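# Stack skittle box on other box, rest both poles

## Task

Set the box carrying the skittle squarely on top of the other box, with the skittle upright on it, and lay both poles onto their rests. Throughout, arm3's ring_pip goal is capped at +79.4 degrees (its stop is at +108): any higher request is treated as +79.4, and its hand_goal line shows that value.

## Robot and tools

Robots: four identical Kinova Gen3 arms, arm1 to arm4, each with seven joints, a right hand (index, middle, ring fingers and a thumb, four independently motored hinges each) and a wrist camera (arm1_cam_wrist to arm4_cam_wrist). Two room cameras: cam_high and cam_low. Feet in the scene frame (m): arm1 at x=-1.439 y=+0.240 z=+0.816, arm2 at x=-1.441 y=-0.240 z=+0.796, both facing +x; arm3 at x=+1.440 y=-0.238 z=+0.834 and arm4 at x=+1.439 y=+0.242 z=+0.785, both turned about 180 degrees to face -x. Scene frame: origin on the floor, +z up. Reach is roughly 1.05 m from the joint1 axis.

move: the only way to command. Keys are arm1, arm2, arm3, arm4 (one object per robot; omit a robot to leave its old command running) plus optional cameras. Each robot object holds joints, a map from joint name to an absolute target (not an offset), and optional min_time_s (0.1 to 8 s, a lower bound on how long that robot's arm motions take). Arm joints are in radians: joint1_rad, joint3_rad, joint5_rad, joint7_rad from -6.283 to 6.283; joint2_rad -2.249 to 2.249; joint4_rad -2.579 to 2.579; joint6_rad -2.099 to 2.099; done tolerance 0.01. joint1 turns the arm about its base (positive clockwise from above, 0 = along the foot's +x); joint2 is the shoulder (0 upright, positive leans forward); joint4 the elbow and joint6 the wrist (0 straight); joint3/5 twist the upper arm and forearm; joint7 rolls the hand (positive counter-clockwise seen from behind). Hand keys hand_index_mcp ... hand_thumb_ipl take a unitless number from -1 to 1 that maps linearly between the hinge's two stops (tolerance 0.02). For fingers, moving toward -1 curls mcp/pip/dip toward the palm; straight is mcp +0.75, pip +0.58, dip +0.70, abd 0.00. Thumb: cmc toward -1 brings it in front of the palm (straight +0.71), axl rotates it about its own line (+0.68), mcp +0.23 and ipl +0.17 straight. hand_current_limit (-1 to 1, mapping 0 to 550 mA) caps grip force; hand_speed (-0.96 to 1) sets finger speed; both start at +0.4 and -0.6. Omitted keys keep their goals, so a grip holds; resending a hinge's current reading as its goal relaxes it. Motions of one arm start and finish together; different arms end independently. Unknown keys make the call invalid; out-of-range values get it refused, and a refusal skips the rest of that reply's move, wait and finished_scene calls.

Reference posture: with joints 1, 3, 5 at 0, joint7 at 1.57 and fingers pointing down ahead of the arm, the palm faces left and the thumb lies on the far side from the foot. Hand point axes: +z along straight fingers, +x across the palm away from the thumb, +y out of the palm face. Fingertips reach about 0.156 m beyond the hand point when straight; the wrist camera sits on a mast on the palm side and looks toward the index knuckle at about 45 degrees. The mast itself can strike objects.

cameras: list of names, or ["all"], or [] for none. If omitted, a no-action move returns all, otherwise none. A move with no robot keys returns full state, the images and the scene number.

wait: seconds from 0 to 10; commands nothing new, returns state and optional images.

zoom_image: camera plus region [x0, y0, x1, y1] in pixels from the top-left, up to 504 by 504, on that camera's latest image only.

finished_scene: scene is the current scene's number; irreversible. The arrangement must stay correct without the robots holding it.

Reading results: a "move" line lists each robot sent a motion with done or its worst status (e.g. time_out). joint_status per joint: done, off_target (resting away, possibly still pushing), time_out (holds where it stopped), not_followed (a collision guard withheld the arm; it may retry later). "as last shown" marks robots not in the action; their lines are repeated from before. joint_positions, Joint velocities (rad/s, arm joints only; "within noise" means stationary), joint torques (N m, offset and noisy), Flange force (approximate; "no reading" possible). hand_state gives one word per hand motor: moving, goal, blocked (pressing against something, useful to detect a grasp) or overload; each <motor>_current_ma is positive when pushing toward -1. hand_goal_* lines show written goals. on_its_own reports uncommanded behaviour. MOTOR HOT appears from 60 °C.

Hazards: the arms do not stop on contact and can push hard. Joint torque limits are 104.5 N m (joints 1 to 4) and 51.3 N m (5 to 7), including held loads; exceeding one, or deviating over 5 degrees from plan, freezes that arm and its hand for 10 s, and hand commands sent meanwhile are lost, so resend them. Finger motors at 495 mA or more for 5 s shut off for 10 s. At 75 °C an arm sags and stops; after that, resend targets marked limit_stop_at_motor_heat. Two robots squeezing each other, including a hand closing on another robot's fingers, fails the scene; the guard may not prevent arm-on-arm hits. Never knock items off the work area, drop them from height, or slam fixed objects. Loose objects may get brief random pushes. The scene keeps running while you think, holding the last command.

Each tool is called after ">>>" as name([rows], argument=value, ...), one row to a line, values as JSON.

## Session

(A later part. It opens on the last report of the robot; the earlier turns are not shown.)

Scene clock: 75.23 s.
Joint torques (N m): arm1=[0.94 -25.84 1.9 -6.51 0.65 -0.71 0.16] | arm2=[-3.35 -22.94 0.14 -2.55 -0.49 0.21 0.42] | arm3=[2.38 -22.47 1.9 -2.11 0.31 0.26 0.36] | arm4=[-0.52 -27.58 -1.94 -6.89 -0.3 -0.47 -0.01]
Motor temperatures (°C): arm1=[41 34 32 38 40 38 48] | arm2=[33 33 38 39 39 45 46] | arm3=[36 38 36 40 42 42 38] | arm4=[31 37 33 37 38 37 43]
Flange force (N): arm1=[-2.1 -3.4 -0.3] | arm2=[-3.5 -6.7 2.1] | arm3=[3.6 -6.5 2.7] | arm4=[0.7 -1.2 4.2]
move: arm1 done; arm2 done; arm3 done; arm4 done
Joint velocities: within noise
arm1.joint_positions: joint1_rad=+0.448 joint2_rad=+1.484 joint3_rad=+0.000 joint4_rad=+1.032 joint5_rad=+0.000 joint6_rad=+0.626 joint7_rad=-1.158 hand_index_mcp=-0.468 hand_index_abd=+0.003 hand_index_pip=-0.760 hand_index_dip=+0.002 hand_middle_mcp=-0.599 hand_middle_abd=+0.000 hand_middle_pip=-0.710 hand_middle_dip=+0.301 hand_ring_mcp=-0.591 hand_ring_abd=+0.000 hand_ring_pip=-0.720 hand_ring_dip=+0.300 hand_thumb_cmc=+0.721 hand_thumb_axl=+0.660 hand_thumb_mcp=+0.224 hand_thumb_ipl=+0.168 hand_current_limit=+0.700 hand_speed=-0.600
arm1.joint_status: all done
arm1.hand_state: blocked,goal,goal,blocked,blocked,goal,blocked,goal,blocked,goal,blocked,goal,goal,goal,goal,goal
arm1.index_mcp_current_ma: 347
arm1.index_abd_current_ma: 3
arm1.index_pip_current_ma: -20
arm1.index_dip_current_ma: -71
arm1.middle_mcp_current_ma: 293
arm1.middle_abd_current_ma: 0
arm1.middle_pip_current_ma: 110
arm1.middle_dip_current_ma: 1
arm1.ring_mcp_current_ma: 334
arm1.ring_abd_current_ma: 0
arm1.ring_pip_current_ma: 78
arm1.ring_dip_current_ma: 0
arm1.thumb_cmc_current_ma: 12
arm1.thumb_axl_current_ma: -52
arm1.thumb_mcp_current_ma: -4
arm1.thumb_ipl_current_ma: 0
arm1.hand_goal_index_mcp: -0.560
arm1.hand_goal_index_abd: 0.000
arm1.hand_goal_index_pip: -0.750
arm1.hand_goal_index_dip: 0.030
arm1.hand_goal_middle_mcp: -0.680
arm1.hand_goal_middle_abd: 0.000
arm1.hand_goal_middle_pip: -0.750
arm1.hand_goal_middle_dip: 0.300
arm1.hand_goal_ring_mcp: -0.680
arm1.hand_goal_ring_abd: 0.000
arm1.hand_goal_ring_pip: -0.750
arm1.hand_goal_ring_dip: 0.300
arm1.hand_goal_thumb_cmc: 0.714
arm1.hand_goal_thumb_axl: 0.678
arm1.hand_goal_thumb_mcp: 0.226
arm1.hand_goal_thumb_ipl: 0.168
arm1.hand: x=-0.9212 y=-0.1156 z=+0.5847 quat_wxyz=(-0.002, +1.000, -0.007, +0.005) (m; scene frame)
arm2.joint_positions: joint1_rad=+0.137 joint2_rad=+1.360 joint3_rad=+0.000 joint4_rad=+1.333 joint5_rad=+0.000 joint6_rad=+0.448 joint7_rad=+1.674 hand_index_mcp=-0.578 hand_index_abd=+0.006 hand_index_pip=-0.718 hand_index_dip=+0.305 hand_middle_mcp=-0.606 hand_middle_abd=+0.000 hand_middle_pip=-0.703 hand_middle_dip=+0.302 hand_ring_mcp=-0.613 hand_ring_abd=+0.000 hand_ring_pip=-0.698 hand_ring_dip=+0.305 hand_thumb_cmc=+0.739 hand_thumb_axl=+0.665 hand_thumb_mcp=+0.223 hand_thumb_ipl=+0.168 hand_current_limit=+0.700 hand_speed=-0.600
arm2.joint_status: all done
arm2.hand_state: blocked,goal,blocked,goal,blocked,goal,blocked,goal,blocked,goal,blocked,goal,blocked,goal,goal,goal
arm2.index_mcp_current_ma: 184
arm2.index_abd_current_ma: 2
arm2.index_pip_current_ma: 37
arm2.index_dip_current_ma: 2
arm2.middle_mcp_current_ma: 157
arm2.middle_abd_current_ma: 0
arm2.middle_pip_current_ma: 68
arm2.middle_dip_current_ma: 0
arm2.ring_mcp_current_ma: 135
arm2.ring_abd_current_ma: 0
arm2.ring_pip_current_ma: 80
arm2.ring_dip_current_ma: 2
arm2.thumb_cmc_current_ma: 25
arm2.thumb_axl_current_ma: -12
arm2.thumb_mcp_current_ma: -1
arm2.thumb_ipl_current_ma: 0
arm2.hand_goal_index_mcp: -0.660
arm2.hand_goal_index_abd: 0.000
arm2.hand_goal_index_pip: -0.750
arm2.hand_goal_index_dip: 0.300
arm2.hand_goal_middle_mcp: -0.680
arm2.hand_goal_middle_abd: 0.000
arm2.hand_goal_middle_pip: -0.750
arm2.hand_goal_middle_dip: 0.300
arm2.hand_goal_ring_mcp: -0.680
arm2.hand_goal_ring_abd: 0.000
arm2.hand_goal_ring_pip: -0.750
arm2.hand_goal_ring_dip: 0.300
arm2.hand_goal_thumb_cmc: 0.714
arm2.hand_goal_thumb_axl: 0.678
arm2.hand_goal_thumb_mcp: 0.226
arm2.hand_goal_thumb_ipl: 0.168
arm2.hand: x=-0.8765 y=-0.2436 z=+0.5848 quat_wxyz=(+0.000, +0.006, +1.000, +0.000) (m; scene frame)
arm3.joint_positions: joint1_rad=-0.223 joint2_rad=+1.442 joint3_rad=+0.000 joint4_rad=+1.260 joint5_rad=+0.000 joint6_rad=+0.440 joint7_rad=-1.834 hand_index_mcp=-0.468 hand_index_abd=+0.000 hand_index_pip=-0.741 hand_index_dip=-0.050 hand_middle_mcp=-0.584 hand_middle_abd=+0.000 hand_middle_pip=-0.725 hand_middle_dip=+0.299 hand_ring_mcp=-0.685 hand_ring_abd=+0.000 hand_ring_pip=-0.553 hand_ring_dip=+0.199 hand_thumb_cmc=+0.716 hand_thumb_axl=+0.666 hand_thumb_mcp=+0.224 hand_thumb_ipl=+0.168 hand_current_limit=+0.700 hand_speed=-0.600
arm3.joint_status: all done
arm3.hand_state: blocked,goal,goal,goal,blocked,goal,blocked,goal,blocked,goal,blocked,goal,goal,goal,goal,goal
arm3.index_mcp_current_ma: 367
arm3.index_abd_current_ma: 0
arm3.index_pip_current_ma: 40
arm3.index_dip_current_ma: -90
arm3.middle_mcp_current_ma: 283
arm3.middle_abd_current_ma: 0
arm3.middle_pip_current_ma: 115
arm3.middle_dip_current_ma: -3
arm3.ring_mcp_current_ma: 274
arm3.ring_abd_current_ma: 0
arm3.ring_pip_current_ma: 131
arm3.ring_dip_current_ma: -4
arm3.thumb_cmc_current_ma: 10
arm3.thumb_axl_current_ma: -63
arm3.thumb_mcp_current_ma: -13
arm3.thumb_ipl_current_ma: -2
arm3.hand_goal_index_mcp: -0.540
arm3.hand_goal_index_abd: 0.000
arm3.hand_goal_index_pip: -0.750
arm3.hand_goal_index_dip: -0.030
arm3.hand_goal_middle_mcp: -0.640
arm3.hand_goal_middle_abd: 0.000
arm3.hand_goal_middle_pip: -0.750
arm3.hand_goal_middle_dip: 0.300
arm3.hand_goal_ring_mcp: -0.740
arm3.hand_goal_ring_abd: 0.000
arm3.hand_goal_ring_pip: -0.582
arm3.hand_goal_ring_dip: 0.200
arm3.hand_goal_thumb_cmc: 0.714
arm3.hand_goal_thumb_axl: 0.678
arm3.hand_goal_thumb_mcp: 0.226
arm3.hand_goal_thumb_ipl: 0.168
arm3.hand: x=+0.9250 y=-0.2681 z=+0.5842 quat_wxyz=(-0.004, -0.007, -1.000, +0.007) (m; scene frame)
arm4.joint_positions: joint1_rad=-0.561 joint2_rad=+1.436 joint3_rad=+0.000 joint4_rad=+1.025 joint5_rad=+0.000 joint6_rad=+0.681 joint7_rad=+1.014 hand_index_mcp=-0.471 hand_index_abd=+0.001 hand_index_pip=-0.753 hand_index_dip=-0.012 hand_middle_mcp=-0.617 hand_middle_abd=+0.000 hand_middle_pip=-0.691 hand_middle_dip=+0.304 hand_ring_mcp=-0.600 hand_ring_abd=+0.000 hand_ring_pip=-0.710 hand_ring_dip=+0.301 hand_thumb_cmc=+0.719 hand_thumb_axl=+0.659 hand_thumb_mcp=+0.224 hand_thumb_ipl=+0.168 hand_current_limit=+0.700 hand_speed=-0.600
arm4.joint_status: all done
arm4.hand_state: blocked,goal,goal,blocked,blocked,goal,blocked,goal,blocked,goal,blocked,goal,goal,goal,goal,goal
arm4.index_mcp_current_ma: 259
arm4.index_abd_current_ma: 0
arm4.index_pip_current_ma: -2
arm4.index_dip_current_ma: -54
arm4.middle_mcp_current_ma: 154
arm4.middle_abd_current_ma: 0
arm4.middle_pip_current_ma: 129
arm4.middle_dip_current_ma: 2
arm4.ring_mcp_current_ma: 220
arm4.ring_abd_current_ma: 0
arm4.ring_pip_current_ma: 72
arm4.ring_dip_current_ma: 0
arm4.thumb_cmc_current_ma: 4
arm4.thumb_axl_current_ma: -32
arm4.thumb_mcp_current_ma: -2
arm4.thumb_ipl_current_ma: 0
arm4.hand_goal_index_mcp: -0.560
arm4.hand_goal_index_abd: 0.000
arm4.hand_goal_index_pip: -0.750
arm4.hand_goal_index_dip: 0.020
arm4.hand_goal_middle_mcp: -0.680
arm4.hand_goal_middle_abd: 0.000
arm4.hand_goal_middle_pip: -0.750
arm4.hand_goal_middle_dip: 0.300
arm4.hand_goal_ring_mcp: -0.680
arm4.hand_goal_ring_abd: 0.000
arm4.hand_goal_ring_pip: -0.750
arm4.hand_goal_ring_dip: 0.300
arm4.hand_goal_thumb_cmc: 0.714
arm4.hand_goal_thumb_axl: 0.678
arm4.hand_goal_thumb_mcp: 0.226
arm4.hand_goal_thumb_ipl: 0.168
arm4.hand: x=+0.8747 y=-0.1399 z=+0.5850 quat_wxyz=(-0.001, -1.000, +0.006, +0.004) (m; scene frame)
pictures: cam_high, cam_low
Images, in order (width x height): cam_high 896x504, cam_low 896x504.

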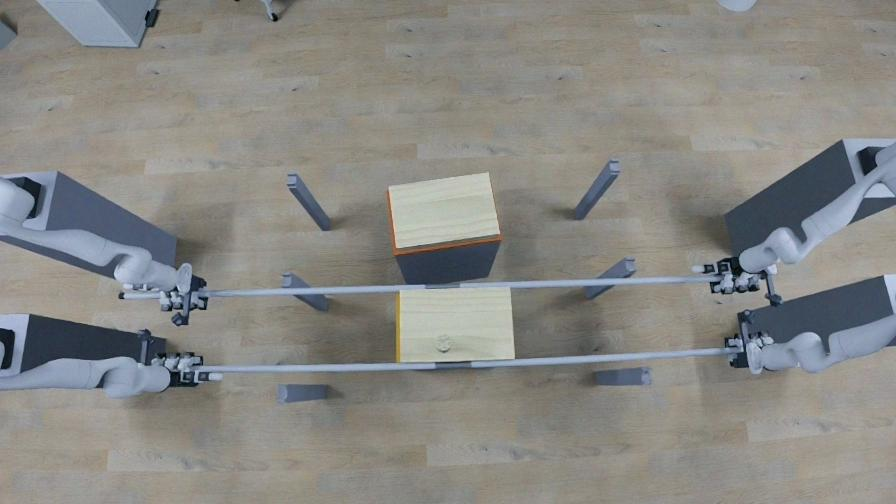

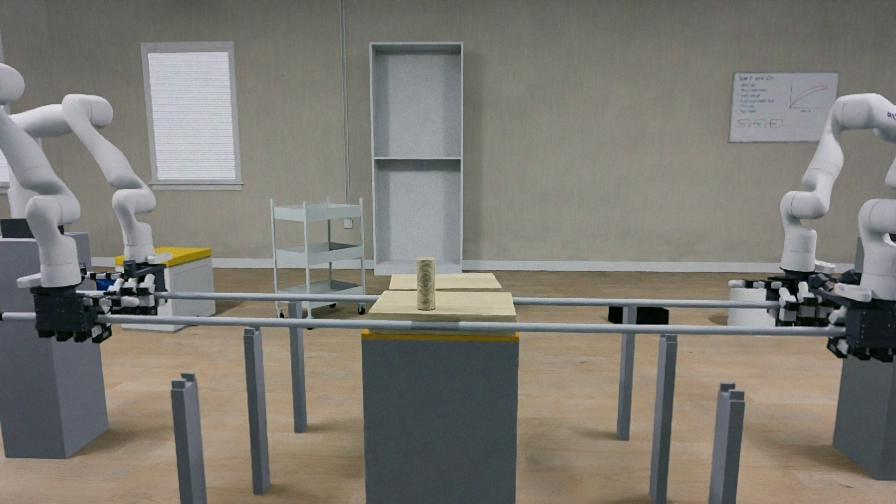

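>>> move(arm1={"joints":{"joint1_rad":0.4526,"joint2_rad":1.4858,"joint4_rad":1.0251,"joint6_rad":0.6307,"joint7_rad":-1.1537},"min_time_s":1}, arm2={"joints":{"joint1_rad":0.1316,"joint2_rad":1.3596,"joint4_rad":1.3355,"joint6_rad":0.4465,"joint7_rad":1.6689},"min_time_s":1}, arm3={"joints":{"joint1_rad":-0.2181,"joint2_rad":1.4414,"joint4_rad":1.2628,"joint6_rad":0.4374,"joint7_rad":-1.8284},"min_time_s":1}, arm4={"joints":{"joint1_rad":-0.5656,"joint2_rad":1.4382,"joint4_rad":1.0171,"joint6_rad":0.6863,"joint7_rad":1.0097},"min_time_s":1}, cameras=["cam_high","cam_low"])

>>> zoom_image(camera="cam_high", region=[375, 250, 535, 410])

Scene clock: 76.90 s.
Joint torques (N m): arm1=[1.93 -26.09 2.84 -6.92 0.89 -0.9 0.1] | arm2=[-5.03 -22.35 -1.42 -2.18 -0.49 0.46 0.7] | arm3=[3.86 -22.15 3.49 -1.99 0.46 0.4 0.3] | arm4=[-2.16 -27.7 -3.2 -7.21 -0.53 -0.61 0.2]
Motor temperatures (°C): arm1=[41 34 32 38 40 38 48] | arm2=[33 33 38 39 39 45 46] | arm3=[36 38 36 40 42 42 38] | arm4=[31 37 33 37 38 37 43]
Flange force (N): arm1=[-2.3 -5.2 -0.6] | arm2=[-3.4 -9.2 1.5] | arm3=[2.7 -8.9 2.3] | arm4=[0.2 -3.6 3.8]
move: arm1 done; arm2 done; arm3 done; arm4 done
Joint velocities: within noise
arm1.joint_positions: joint1_rad=+0.453 joint2_rad=+1.486 joint3_rad=+0.000 joint4_rad=+1.025 joint5_rad=+0.000 joint6_rad=+0.631 joint7_rad=-1.154 hand_index_mcp=-0.468 hand_index_abd=+0.003 hand_index_pip=-0.760 hand_index_dip=+0.002 hand_middle_mcp=-0.599 hand_middle_abd=+0.000 hand_middle_pip=-0.710 hand_middle_dip=+0.301 hand_ring_mcp=-0.591 hand_ring_abd=+0.000 hand_ring_pip=-0.720 hand_ring_dip=+0.300 hand_thumb_cmc=+0.721 hand_thumb_axl=+0.660 hand_thumb_mcp=+0.224 hand_thumb_ipl=+0.168 hand_current_limit=+0.700 hand_speed=-0.600
arm1.joint_status: all done
arm1.hand_state: blocked,goal,goal,blocked,blocked,goal,blocked,goal,blocked,goal,blocked,goal,goal,goal,goal,goal
arm1.index_mcp_current_ma: 347
arm1.index_abd_current_ma: 3
arm1.index_pip_current_ma: -20
arm1.index_dip_current_ma: -71
arm1.middle_mcp_current_ma: 293
arm1.middle_abd_current_ma: 0
arm1.middle_pip_current_ma: 110
arm1.middle_dip_current_ma: 1
arm1.ring_mcp_current_ma: 334
arm1.ring_abd_current_ma: 0
arm1.ring_pip_current_ma: 78
arm1.ring_dip_current_ma: 0
arm1.thumb_cmc_current_ma: 12
arm1.thumb_axl_current_ma: -52
arm1.thumb_mcp_current_ma: -4
arm1.thumb_ipl_current_ma: 0
arm1.hand_goal_index_mcp: -0.560
arm1.hand_goal_index_abd: 0.000
arm1.hand_goal_index_pip: -0.750
arm1.hand_goal_index_dip: 0.030
arm1.hand_goal_middle_mcp: -0.680
arm1.hand_goal_middle_abd: 0.000
arm1.hand_goal_middle_pip: -0.750
arm1.hand_goal_middle_dip: 0.300
arm1.hand_goal_ring_mcp: -0.680
arm1.hand_goal_ring_abd: 0.000
arm1.hand_goal_ring_pip: -0.750
arm1.hand_goal_ring_dip: 0.300
arm1.hand_goal_thumb_cmc: 0.714
arm1.hand_goal_thumb_axl: 0.678
arm1.hand_goal_thumb_mcp: 0.226
arm1.hand_goal_thumb_ipl: 0.168
arm1.hand: x=-0.9213 y=-0.1185 z=+0.5847 quat_wxyz=(-0.002, +1.000, -0.007, +0.005) (m; scene frame)
arm2.joint_positions: joint1_rad=+0.132 joint2_rad=+1.360 joint3_rad=+0.000 joint4_rad=+1.335 joint5_rad=+0.000 joint6_rad=+0.446 joint7_rad=+1.669 hand_index_mcp=-0.578 hand_index_abd=+0.006 hand_index_pip=-0.718 hand_index_dip=+0.305 hand_middle_mcp=-0.606 hand_middle_abd=+0.000 hand_middle_pip=-0.703 hand_middle_dip=+0.302 hand_ring_mcp=-0.611 hand_ring_abd=+0.000 hand_ring_pip=-0.701 hand_ring_dip=+0.306 hand_thumb_cmc=+0.739 hand_thumb_axl=+0.665 hand_thumb_mcp=+0.223 hand_thumb_ipl=+0.168 hand_current_limit=+0.700 hand_speed=-0.600
arm2.joint_status: all done
arm2.hand_state: blocked,goal,blocked,goal,blocked,goal,blocked,goal,blocked,goal,blocked,goal,blocked,goal,goal,goal
arm2.index_mcp_current_ma: 184
arm2.index_abd_current_ma: 2
arm2.index_pip_current_ma: 37
arm2.index_dip_current_ma: 2
arm2.middle_mcp_current_ma: 157
arm2.middle_abd_current_ma: 0
arm2.middle_pip_current_ma: 68
arm2.middle_dip_current_ma: 0
arm2.ring_mcp_current_ma: 140
arm2.ring_abd_current_ma: 0
arm2.ring_pip_current_ma: 74
arm2.ring_dip_current_ma: 3
arm2.thumb_cmc_current_ma: 25
arm2.thumb_axl_current_ma: -12
arm2.thumb_mcp_current_ma: -1
arm2.thumb_ipl_current_ma: 0
arm2.hand_goal_index_mcp: -0.660
arm2.hand_goal_index_abd: 0.000
arm2.hand_goal_index_pip: -0.750
arm2.hand_goal_index_dip: 0.300
arm2.hand_goal_middle_mcp: -0.680
arm2.hand_goal_middle_abd: 0.000
arm2.hand_goal_middle_pip: -0.750
arm2.hand_goal_middle_dip: 0.300
arm2.hand_goal_ring_mcp: -0.680
arm2.hand_goal_ring_abd: 0.000
arm2.hand_goal_ring_pip: -0.750
arm2.hand_goal_ring_dip: 0.300
arm2.hand_goal_thumb_cmc: 0.714
arm2.hand_goal_thumb_axl: 0.678
arm2.hand_goal_thumb_mcp: 0.226
arm2.hand_goal_thumb_ipl: 0.168
arm2.hand: x=-0.8765 y=-0.2406 z=+0.5847 quat_wxyz=(+0.000, +0.006, +1.000, +0.000) (m; scene frame)
arm3.joint_positions: joint1_rad=-0.218 joint2_rad=+1.441 joint3_rad=+0.000 joint4_rad=+1.263 joint5_rad=+0.000 joint6_rad=+0.437 joint7_rad=-1.828 hand_index_mcp=-0.468 hand_index_abd=+0.000 hand_index_pip=-0.741 hand_index_dip=-0.050 hand_middle_mcp=-0.584 hand_middle_abd=+0.000 hand_middle_pip=-0.725 hand_middle_dip=+0.299 hand_ring_mcp=-0.685 hand_ring_abd=+0.000 hand_ring_pip=-0.554 hand_ring_dip=+0.199 hand_thumb_cmc=+0.716 hand_thumb_axl=+0.666 hand_thumb_mcp=+0.224 hand_thumb_ipl=+0.168 hand_current_limit=+0.700 hand_speed=-0.600
arm3.joint_status: all done
arm3.hand_state: blocked,goal,goal,goal,blocked,goal,blocked,goal,blocked,goal,blocked,goal,goal,goal,goal,goal
arm3.index_mcp_current_ma: 367
arm3.index_abd_current_ma: 0
arm3.index_pip_current_ma: 40
arm3.index_dip_current_ma: -90
arm3.middle_mcp_current_ma: 283
arm3.middle_abd_current_ma: 0
arm3.middle_pip_current_ma: 115
arm3.middle_dip_current_ma: -3
arm3.ring_mcp_current_ma: 274
arm3.ring_abd_current_ma: 0
arm3.ring_pip_current_ma: 131
arm3.ring_dip_current_ma: -3
arm3.thumb_cmc_current_ma: 10
arm3.thumb_axl_current_ma: -63
arm3.thumb_mcp_current_ma: -13
arm3.thumb_ipl_current_ma: -2
arm3.hand_goal_index_mcp: -0.540
arm3.hand_goal_index_abd: 0.000
arm3.hand_goal_index_pip: -0.750
arm3.hand_goal_index_dip: -0.030
arm3.hand_goal_middle_mcp: -0.640
arm3.hand_goal_middle_abd: 0.000
arm3.hand_goal_middle_pip: -0.750
arm3.hand_goal_middle_dip: 0.300
arm3.hand_goal_ring_mcp: -0.740
arm3.hand_goal_ring_abd: 0.000
arm3.hand_goal_ring_pip: -0.582
arm3.hand_goal_ring_dip: 0.200
arm3.hand_goal_thumb_cmc: 0.714
arm3.hand_goal_thumb_axl: 0.678
arm3.hand_goal_thumb_mcp: 0.226
arm3.hand_goal_thumb_ipl: 0.168
arm3.hand: x=+0.9250 y=-0.2651 z=+0.5841 quat_wxyz=(-0.004, -0.007, -1.000, +0.007) (m; scene frame)
arm4.joint_positions: joint1_rad=-0.566 joint2_rad=+1.438 joint3_rad=+0.000 joint4_rad=+1.017 joint5_rad=+0.000 joint6_rad=+0.686 joint7_rad=+1.010 hand_index_mcp=-0.471 hand_index_abd=+0.001 hand_index_pip=-0.753 hand_index_dip=-0.012 hand_middle_mcp=-0.617 hand_middle_abd=+0.000 hand_middle_pip=-0.692 hand_middle_dip=+0.305 hand_ring_mcp=-0.600 hand_ring_abd=+0.000 hand_ring_pip=-0.710 hand_ring_dip=+0.301 hand_thumb_cmc=+0.719 hand_thumb_axl=+0.659 hand_thumb_mcp=+0.224 hand_thumb_ipl=+0.168 hand_current_limit=+0.700 hand_speed=-0.600
arm4.joint_status: all done
arm4.hand_state: blocked,goal,goal,blocked,blocked,goal,blocked,goal,blocked,goal,blocked,goal,goal,goal,goal,goal
arm4.index_mcp_current_ma: 259
arm4.index_abd_current_ma: 0
arm4.index_pip_current_ma: -2
arm4.index_dip_current_ma: -54
arm4.middle_mcp_current_ma: 155
arm4.middle_abd_current_ma: 0
arm4.middle_pip_current_ma: 126
arm4.middle_dip_current_ma: 3
arm4.ring_mcp_current_ma: 220
arm4.ring_abd_current_ma: 0
arm4.ring_pip_current_ma: 72
arm4.ring_dip_current_ma: 0
arm4.thumb_cmc_current_ma: 4
arm4.thumb_axl_current_ma: -32
arm4.thumb_mcp_current_ma: -2
arm4.thumb_ipl_current_ma: 0
arm4.hand_goal_index_mcp: -0.560
arm4.hand_goal_index_abd: 0.000
arm4.hand_goal_index_pip: -0.750
arm4.hand_goal_index_dip: 0.020
arm4.hand_goal_middle_mcp: -0.680
arm4.hand_goal_middle_abd: 0.000
arm4.hand_goal_middle_pip: -0.750
arm4.hand_goal_middle_dip: 0.300
arm4.hand_goal_ring_mcp: -0.680
arm4.hand_goal_ring_abd: 0.000
arm4.hand_goal_ring_pip: -0.750
arm4.hand_goal_ring_dip: 0.300
arm4.hand_goal_thumb_cmc: 0.714
arm4.hand_goal_thumb_axl: 0.678
arm4.hand_goal_thumb_mcp: 0.226
arm4.hand_goal_thumb_ipl: 0.168
arm4.hand: x=+0.8748 y=-0.1429 z=+0.5850 quat_wxyz=(-0.001, -1.000, +0.006, +0.004) (m; scene frame)
pictures: cam_high, cam_low
Images, in order (width x height): cam_high 896x504, cam_low 896x504.

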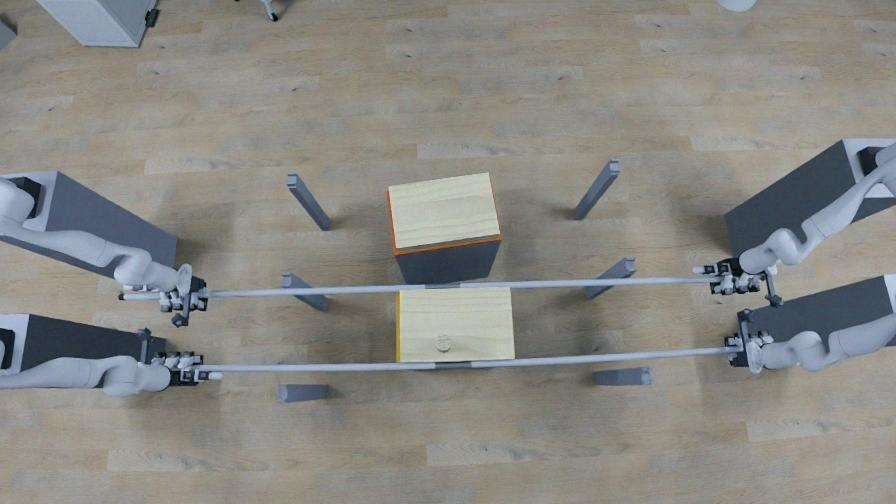

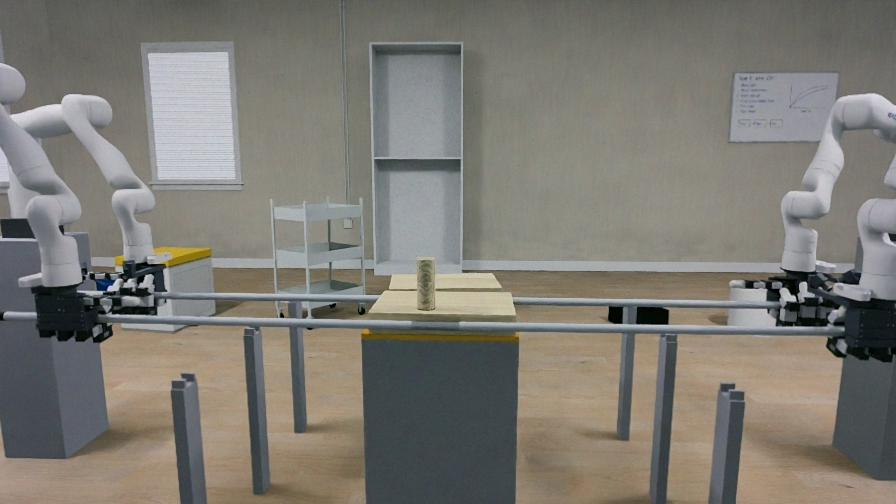

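Scaled by 3.150 from the camera's 896x504 image, which has a finer 1280x720 frame.

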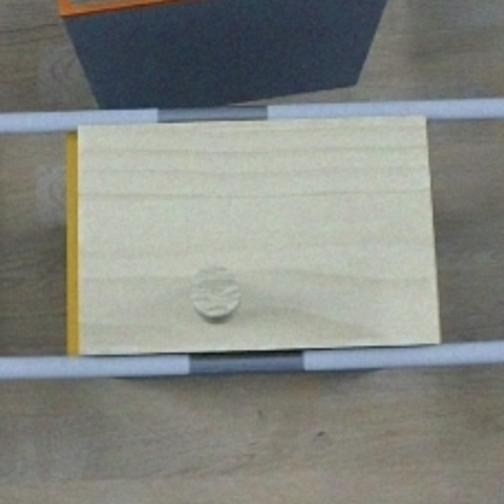

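>>> move(arm1={"joints":{"joint1_rad":0.4648,"joint2_rad":1.4916,"joint4_rad":1.0061,"joint6_rad":0.6439,"joint7_rad":-1.1415},"min_time_s":1.5}, arm2={"joints":{"joint1_rad":0.117,"joint2_rad":1.3582,"joint4_rad":1.3413,"joint6_rad":0.4421,"joint7_rad":1.6543},"min_time_s":1.5}, arm3={"joints":{"joint1_rad":-0.2041,"joint2_rad":1.4396,"joint4_rad":1.2702,"joint6_rad":0.4318,"joint7_rad":-1.8144},"min_time_s":1.5}, arm4={"joints":{"joint1_rad":-0.5768,"joint2_rad":1.4448,"joint4_rad":0.9965,"joint6_rad":0.7003,"joint7_rad":0.9985},"min_time_s":1.5}, cameras=["all"])

>>> zoom_image(camera="cam_high", region=[375, 250, 535, 410])

>>> zoom_image(camera="arm4_cam_wrist", region=[110, 160, 410, 400])

>>> zoom_image(camera="cam_high", region=[110, 240, 330, 420])

Scene clock: 79.30 s.
Joint torques (N m): arm1=[6.63 -26.79 6.57 -8.29 1.48 -1.42 -0.6] | arm2=[-10 -20.21 -6.17 -0.54 -0.79 1.41 1.36] | arm3=[7.63 -21.21 7.33 -1.06 0.83 0.76 -0.09] | arm4=[-6.66 -28.08 -6.54 -7.95 -1.22 -0.95 0.75]
Motor temperatures (°C): arm1=[41 34 32 38 40 38 48] | arm2=[33 33 38 39 39 45 46] | arm3=[36 38 36 40 42 42 38] | arm4=[31 37 33 37 38 37 43]
Flange force (N): arm1=[-3.1 -13.0 -1.9] | arm2=[-4.4 -17.2 0.0] | arm3=[3.0 -15.1 2.0] | arm4=[-1.6 -9.9 3.1]
move: arm1 done; arm2 done; arm3 done; arm4 done
Joint velocities: within noise
arm1.joint_positions: joint1_rad=+0.465 joint2_rad=+1.492 joint3_rad=+0.000 joint4_rad=+1.006 joint5_rad=+0.000 joint6_rad=+0.644 joint7_rad=-1.141 hand_index_mcp=-0.468 hand_index_abd=+0.003 hand_index_pip=-0.760 hand_index_dip=+0.002 hand_middle_mcp=-0.599 hand_middle_abd=+0.000 hand_middle_pip=-0.712 hand_middle_dip=+0.302 hand_ring_mcp=-0.591 hand_ring_abd=+0.000 hand_ring_pip=-0.720 hand_ring_dip=+0.300 hand_thumb_cmc=+0.721 hand_thumb_axl=+0.660 hand_thumb_mcp=+0.224 hand_thumb_ipl=+0.168 hand_current_limit=+0.700 hand_speed=-0.600
arm1.joint_status: all done
arm1.hand_state: blocked,goal,goal,blocked,blocked,goal,blocked,goal,blocked,goal,blocked,goal,goal,goal,goal,goal
arm1.index_mcp_current_ma: 347
arm1.index_abd_current_ma: 3
arm1.index_pip_current_ma: -20
arm1.index_dip_current_ma: -71
arm1.middle_mcp_current_ma: 293
arm1.middle_abd_current_ma: 0
arm1.middle_pip_current_ma: 105
arm1.middle_dip_current_ma: 3
arm1.ring_mcp_current_ma: 334
arm1.ring_abd_current_ma: 0
arm1.ring_pip_current_ma: 78
arm1.ring_dip_current_ma: 0
arm1.thumb_cmc_current_ma: 12
arm1.thumb_axl_current_ma: -52
arm1.thumb_mcp_current_ma: -4
arm1.thumb_ipl_current_ma: 0
arm1.hand_goal_index_mcp: -0.560
arm1.hand_goal_index_abd: 0.000
arm1.hand_goal_index_pip: -0.750
arm1.hand_goal_index_dip: 0.030
arm1.hand_goal_middle_mcp: -0.680
arm1.hand_goal_middle_abd: 0.000
arm1.hand_goal_middle_pip: -0.750
arm1.hand_goal_middle_dip: 0.300
arm1.hand_goal_ring_mcp: -0.680
arm1.hand_goal_ring_abd: 0.000
arm1.hand_goal_ring_pip: -0.750
arm1.hand_goal_ring_dip: 0.300
arm1.hand_goal_thumb_cmc: 0.714
arm1.hand_goal_thumb_axl: 0.678
arm1.hand_goal_thumb_mcp: 0.226
arm1.hand_goal_thumb_ipl: 0.168
arm1.hand: x=-0.9215 y=-0.1266 z=+0.5846 quat_wxyz=(-0.002, +1.000, -0.007, +0.005) (m; scene frame)
arm2.joint_positions: joint1_rad=+0.117 joint2_rad=+1.358 joint3_rad=+0.000 joint4_rad=+1.341 joint5_rad=+0.000 joint6_rad=+0.442 joint7_rad=+1.654 hand_index_mcp=-0.578 hand_index_abd=+0.006 hand_index_pip=-0.718 hand_index_dip=+0.305 hand_middle_mcp=-0.606 hand_middle_abd=+0.000 hand_middle_pip=-0.704 hand_middle_dip=+0.302 hand_ring_mcp=-0.606 hand_ring_abd=+0.000 hand_ring_pip=-0.707 hand_ring_dip=+0.309 hand_thumb_cmc=+0.739 hand_thumb_axl=+0.665 hand_thumb_mcp=+0.223 hand_thumb_ipl=+0.168 hand_current_limit=+0.700 hand_speed=-0.600
arm2.joint_status: all done
arm2.hand_state: blocked,goal,blocked,goal,blocked,goal,blocked,goal,blocked,goal,blocked,goal,blocked,goal,goal,goal
arm2.index_mcp_current_ma: 184
arm2.index_abd_current_ma: 2
arm2.index_pip_current_ma: 37
arm2.index_dip_current_ma: 2
arm2.middle_mcp_current_ma: 157
arm2.middle_abd_current_ma: 0
arm2.middle_pip_current_ma: 67
arm2.middle_dip_current_ma: 0
arm2.ring_mcp_current_ma: 157
arm2.ring_abd_current_ma: 0
arm2.ring_pip_current_ma: 59
arm2.ring_dip_current_ma: 5
arm2.thumb_cmc_current_ma: 25
arm2.thumb_axl_current_ma: -12
arm2.thumb_mcp_current_ma: -1
arm2.thumb_ipl_current_ma: 0
arm2.hand_goal_index_mcp: -0.660
arm2.hand_goal_index_abd: 0.000
arm2.hand_goal_index_pip: -0.750
arm2.hand_goal_index_dip: 0.300
arm2.hand_goal_middle_mcp: -0.680
arm2.hand_goal_middle_abd: 0.000
arm2.hand_goal_middle_pip: -0.750
arm2.hand_goal_middle_dip: 0.300
arm2.hand_goal_ring_mcp: -0.680
arm2.hand_goal_ring_abd: 0.000
arm2.hand_goal_ring_pip: -0.750
arm2.hand_goal_ring_dip: 0.300
arm2.hand_goal_thumb_cmc: 0.714
arm2.hand_goal_thumb_axl: 0.678
arm2.hand_goal_thumb_mcp: 0.226
arm2.hand_goal_thumb_ipl: 0.168
arm2.hand: x=-0.8767 y=-0.2326 z=+0.5847 quat_wxyz=(+0.000, +0.006, +1.000, +0.000) (m; scene frame)
arm3.joint_positions: joint1_rad=-0.204 joint2_rad=+1.440 joint3_rad=+0.000 joint4_rad=+1.270 joint5_rad=+0.000 joint6_rad=+0.432 joint7_rad=-1.814 hand_index_mcp=-0.468 hand_index_abd=+0.000 hand_index_pip=-0.741 hand_index_dip=-0.050 hand_middle_mcp=-0.584 hand_middle_abd=+0.000 hand_middle_pip=-0.725 hand_middle_dip=+0.299 hand_ring_mcp=-0.685 hand_ring_abd=+0.002 hand_ring_pip=-0.555 hand_ring_dip=+0.200 hand_thumb_cmc=+0.716 hand_thumb_axl=+0.666 hand_thumb_mcp=+0.224 hand_thumb_ipl=+0.168 hand_current_limit=+0.700 hand_speed=-0.600
arm3.joint_status: all done
arm3.hand_state: blocked,goal,goal,goal,blocked,goal,blocked,goal,blocked,goal,blocked,goal,goal,goal,goal,goal
arm3.index_mcp_current_ma: 367
arm3.index_abd_current_ma: 0
arm3.index_pip_current_ma: 40
arm3.index_dip_current_ma: -90
arm3.middle_mcp_current_ma: 283
arm3.middle_abd_current_ma: 0
arm3.middle_pip_current_ma: 115
arm3.middle_dip_current_ma: -3
arm3.ring_mcp_current_ma: 277
arm3.ring_abd_current_ma: 7
arm3.ring_pip_current_ma: 124
arm3.ring_dip_current_ma: 2
arm3.thumb_cmc_current_ma: 10
arm3.thumb_axl_current_ma: -63
arm3.thumb_mcp_current_ma: -13
arm3.thumb_ipl_current_ma: -2
arm3.hand_goal_index_mcp: -0.540
arm3.hand_goal_index_abd: 0.000
arm3.hand_goal_index_pip: -0.750
arm3.hand_goal_index_dip: -0.030
arm3.hand_goal_middle_mcp: -0.640
arm3.hand_goal_middle_abd: 0.000
arm3.hand_goal_middle_pip: -0.750
arm3.hand_goal_middle_dip: 0.300
arm3.hand_goal_ring_mcp: -0.740
arm3.hand_goal_ring_abd: 0.000
arm3.hand_goal_ring_pip: -0.582
arm3.hand_goal_ring_dip: 0.200
arm3.hand_goal_thumb_cmc: 0.714
arm3.hand_goal_thumb_axl: 0.678
arm3.hand_goal_thumb_mcp: 0.226
arm3.hand_goal_thumb_ipl: 0.168
arm3.hand: x=+0.9252 y=-0.2572 z=+0.5841 quat_wxyz=(-0.004, -0.007, -1.000, +0.007) (m; scene frame)
arm4.joint_positions: joint1_rad=-0.577 joint2_rad=+1.445 joint3_rad=+0.000 joint4_rad=+0.997 joint5_rad=+0.000 joint6_rad=+0.700 joint7_rad=+0.999 hand_index_mcp=-0.471 hand_index_abd=+0.001 hand_index_pip=-0.753 hand_index_dip=-0.012 hand_middle_mcp=-0.613 hand_middle_abd=+0.000 hand_middle_pip=-0.699 hand_middle_dip=+0.309 hand_ring_mcp=-0.600 hand_ring_abd=+0.000 hand_ring_pip=-0.710 hand_ring_dip=+0.301 hand_thumb_cmc=+0.719 hand_thumb_axl=+0.659 hand_thumb_mcp=+0.224 hand_thumb_ipl=+0.168 hand_current_limit=+0.700 hand_speed=-0.600
arm4.joint_status: all done
arm4.hand_state: blocked,goal,goal,blocked,blocked,goal,blocked,goal,blocked,goal,blocked,goal,goal,goal,goal,goal
arm4.index_mcp_current_ma: 259
arm4.index_abd_current_ma: 0
arm4.index_pip_current_ma: -2
arm4.index_dip_current_ma: -54
arm4.middle_mcp_current_ma: 171
arm4.middle_abd_current_ma: 0
arm4.middle_pip_current_ma: 106
arm4.middle_dip_current_ma: 9
arm4.ring_mcp_current_ma: 220
arm4.ring_abd_current_ma: 0
arm4.ring_pip_current_ma: 72
arm4.ring_dip_current_ma: 0
arm4.thumb_cmc_current_ma: 4
arm4.thumb_axl_current_ma: -32
arm4.thumb_mcp_current_ma: -2
arm4.thumb_ipl_current_ma: 0
arm4.hand_goal_index_mcp: -0.560
arm4.hand_goal_index_abd: 0.000
arm4.hand_goal_index_pip: -0.750
arm4.hand_goal_index_dip: 0.020
arm4.hand_goal_middle_mcp: -0.680
arm4.hand_goal_middle_abd: 0.000
arm4.hand_goal_middle_pip: -0.750
arm4.hand_goal_middle_dip: 0.300
arm4.hand_goal_ring_mcp: -0.680
arm4.hand_goal_ring_abd: 0.000
arm4.hand_goal_ring_pip: -0.750
arm4.hand_goal_ring_dip: 0.300
arm4.hand_goal_thumb_cmc: 0.714
arm4.hand_goal_thumb_axl: 0.678
arm4.hand_goal_thumb_mcp: 0.226
arm4.hand_goal_thumb_ipl: 0.168
arm4.hand: x=+0.8750 y=-0.1509 z=+0.5851 quat_wxyz=(-0.001, -1.000, +0.006, +0.004) (m; scene frame)
pictures: arm1_cam_wrist, arm2_cam_wrist, arm3_cam_wrist, arm4_cam_wrist, cam_high, cam_low
Images, in order (width x height): arm1_cam_wrist 616x616, arm2_cam_wrist 616x616, arm3_cam_wrist 616x616, arm4_cam_wrist 616x616, cam_high 896x504, cam_low 896x504.

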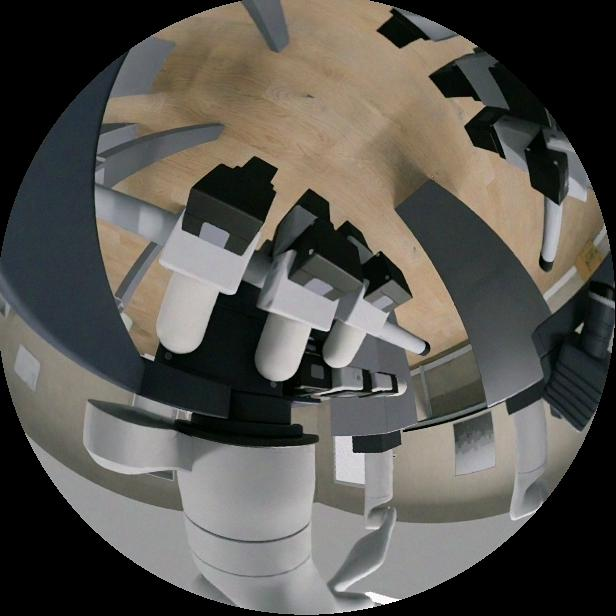

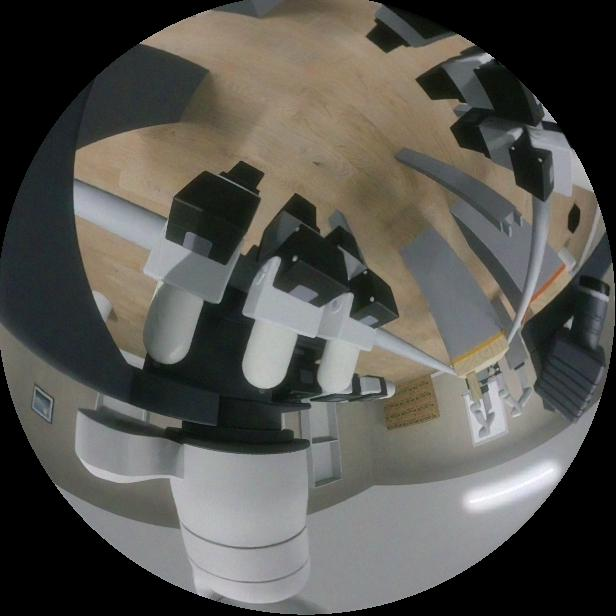

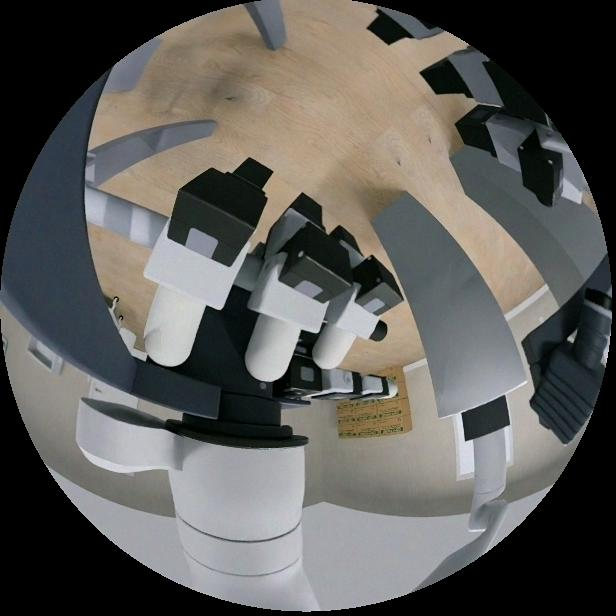

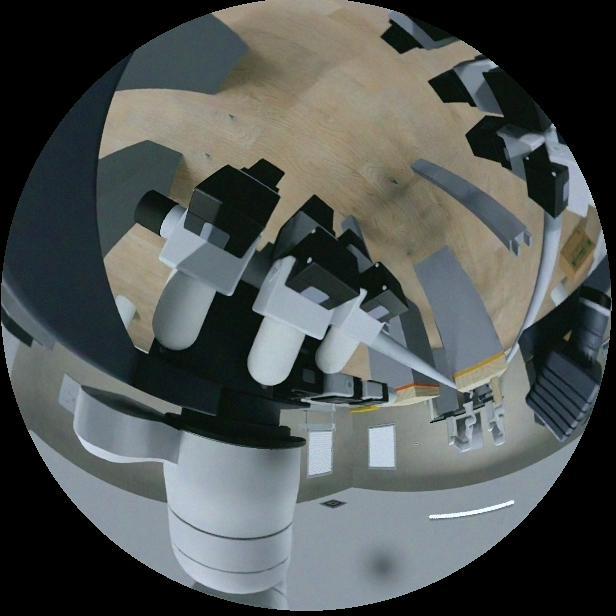

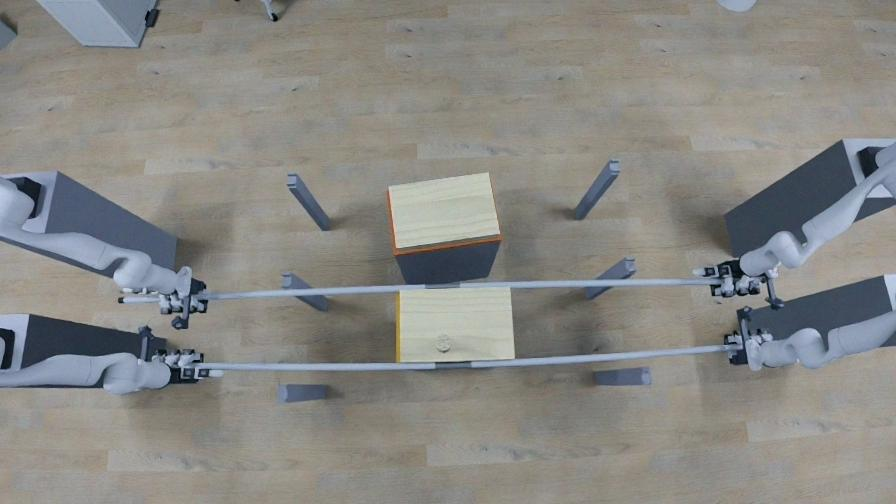

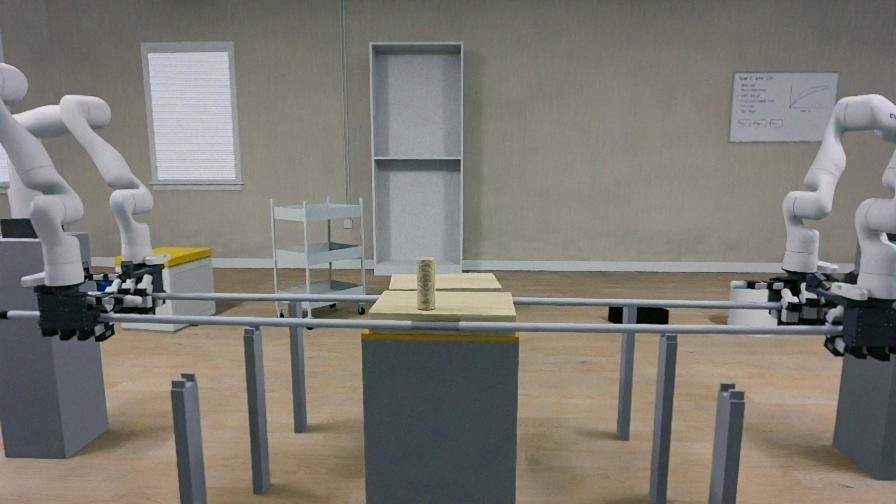

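Scaled by 3.150 from the camera's 896x504 image, which has a finer 1280x720 frame.

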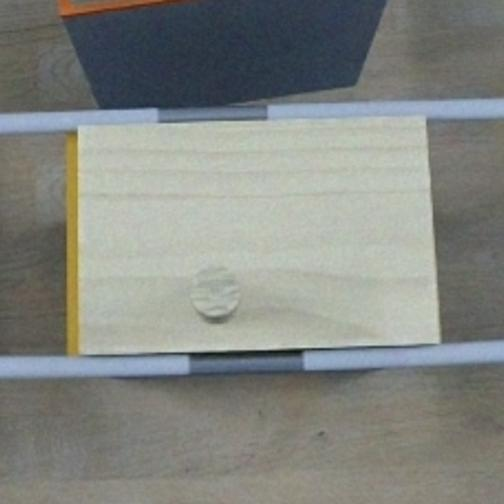

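Scaled by 1.680 from the camera's 616x616 image, which has a finer 880x880 frame.

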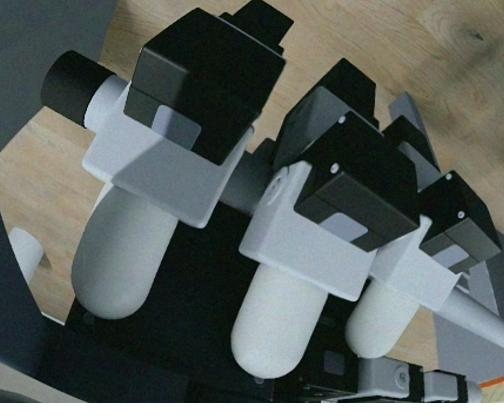

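Scaled by 2.291 from the camera's 896x504 image, which has a finer 1280x720 frame.

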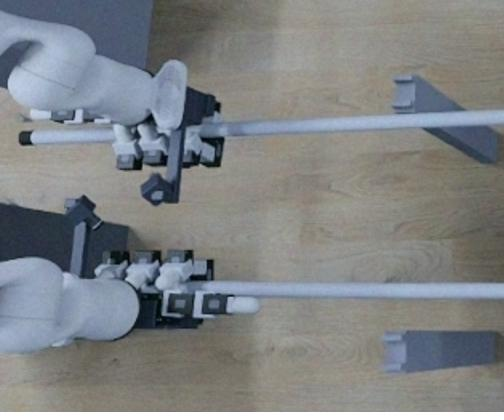

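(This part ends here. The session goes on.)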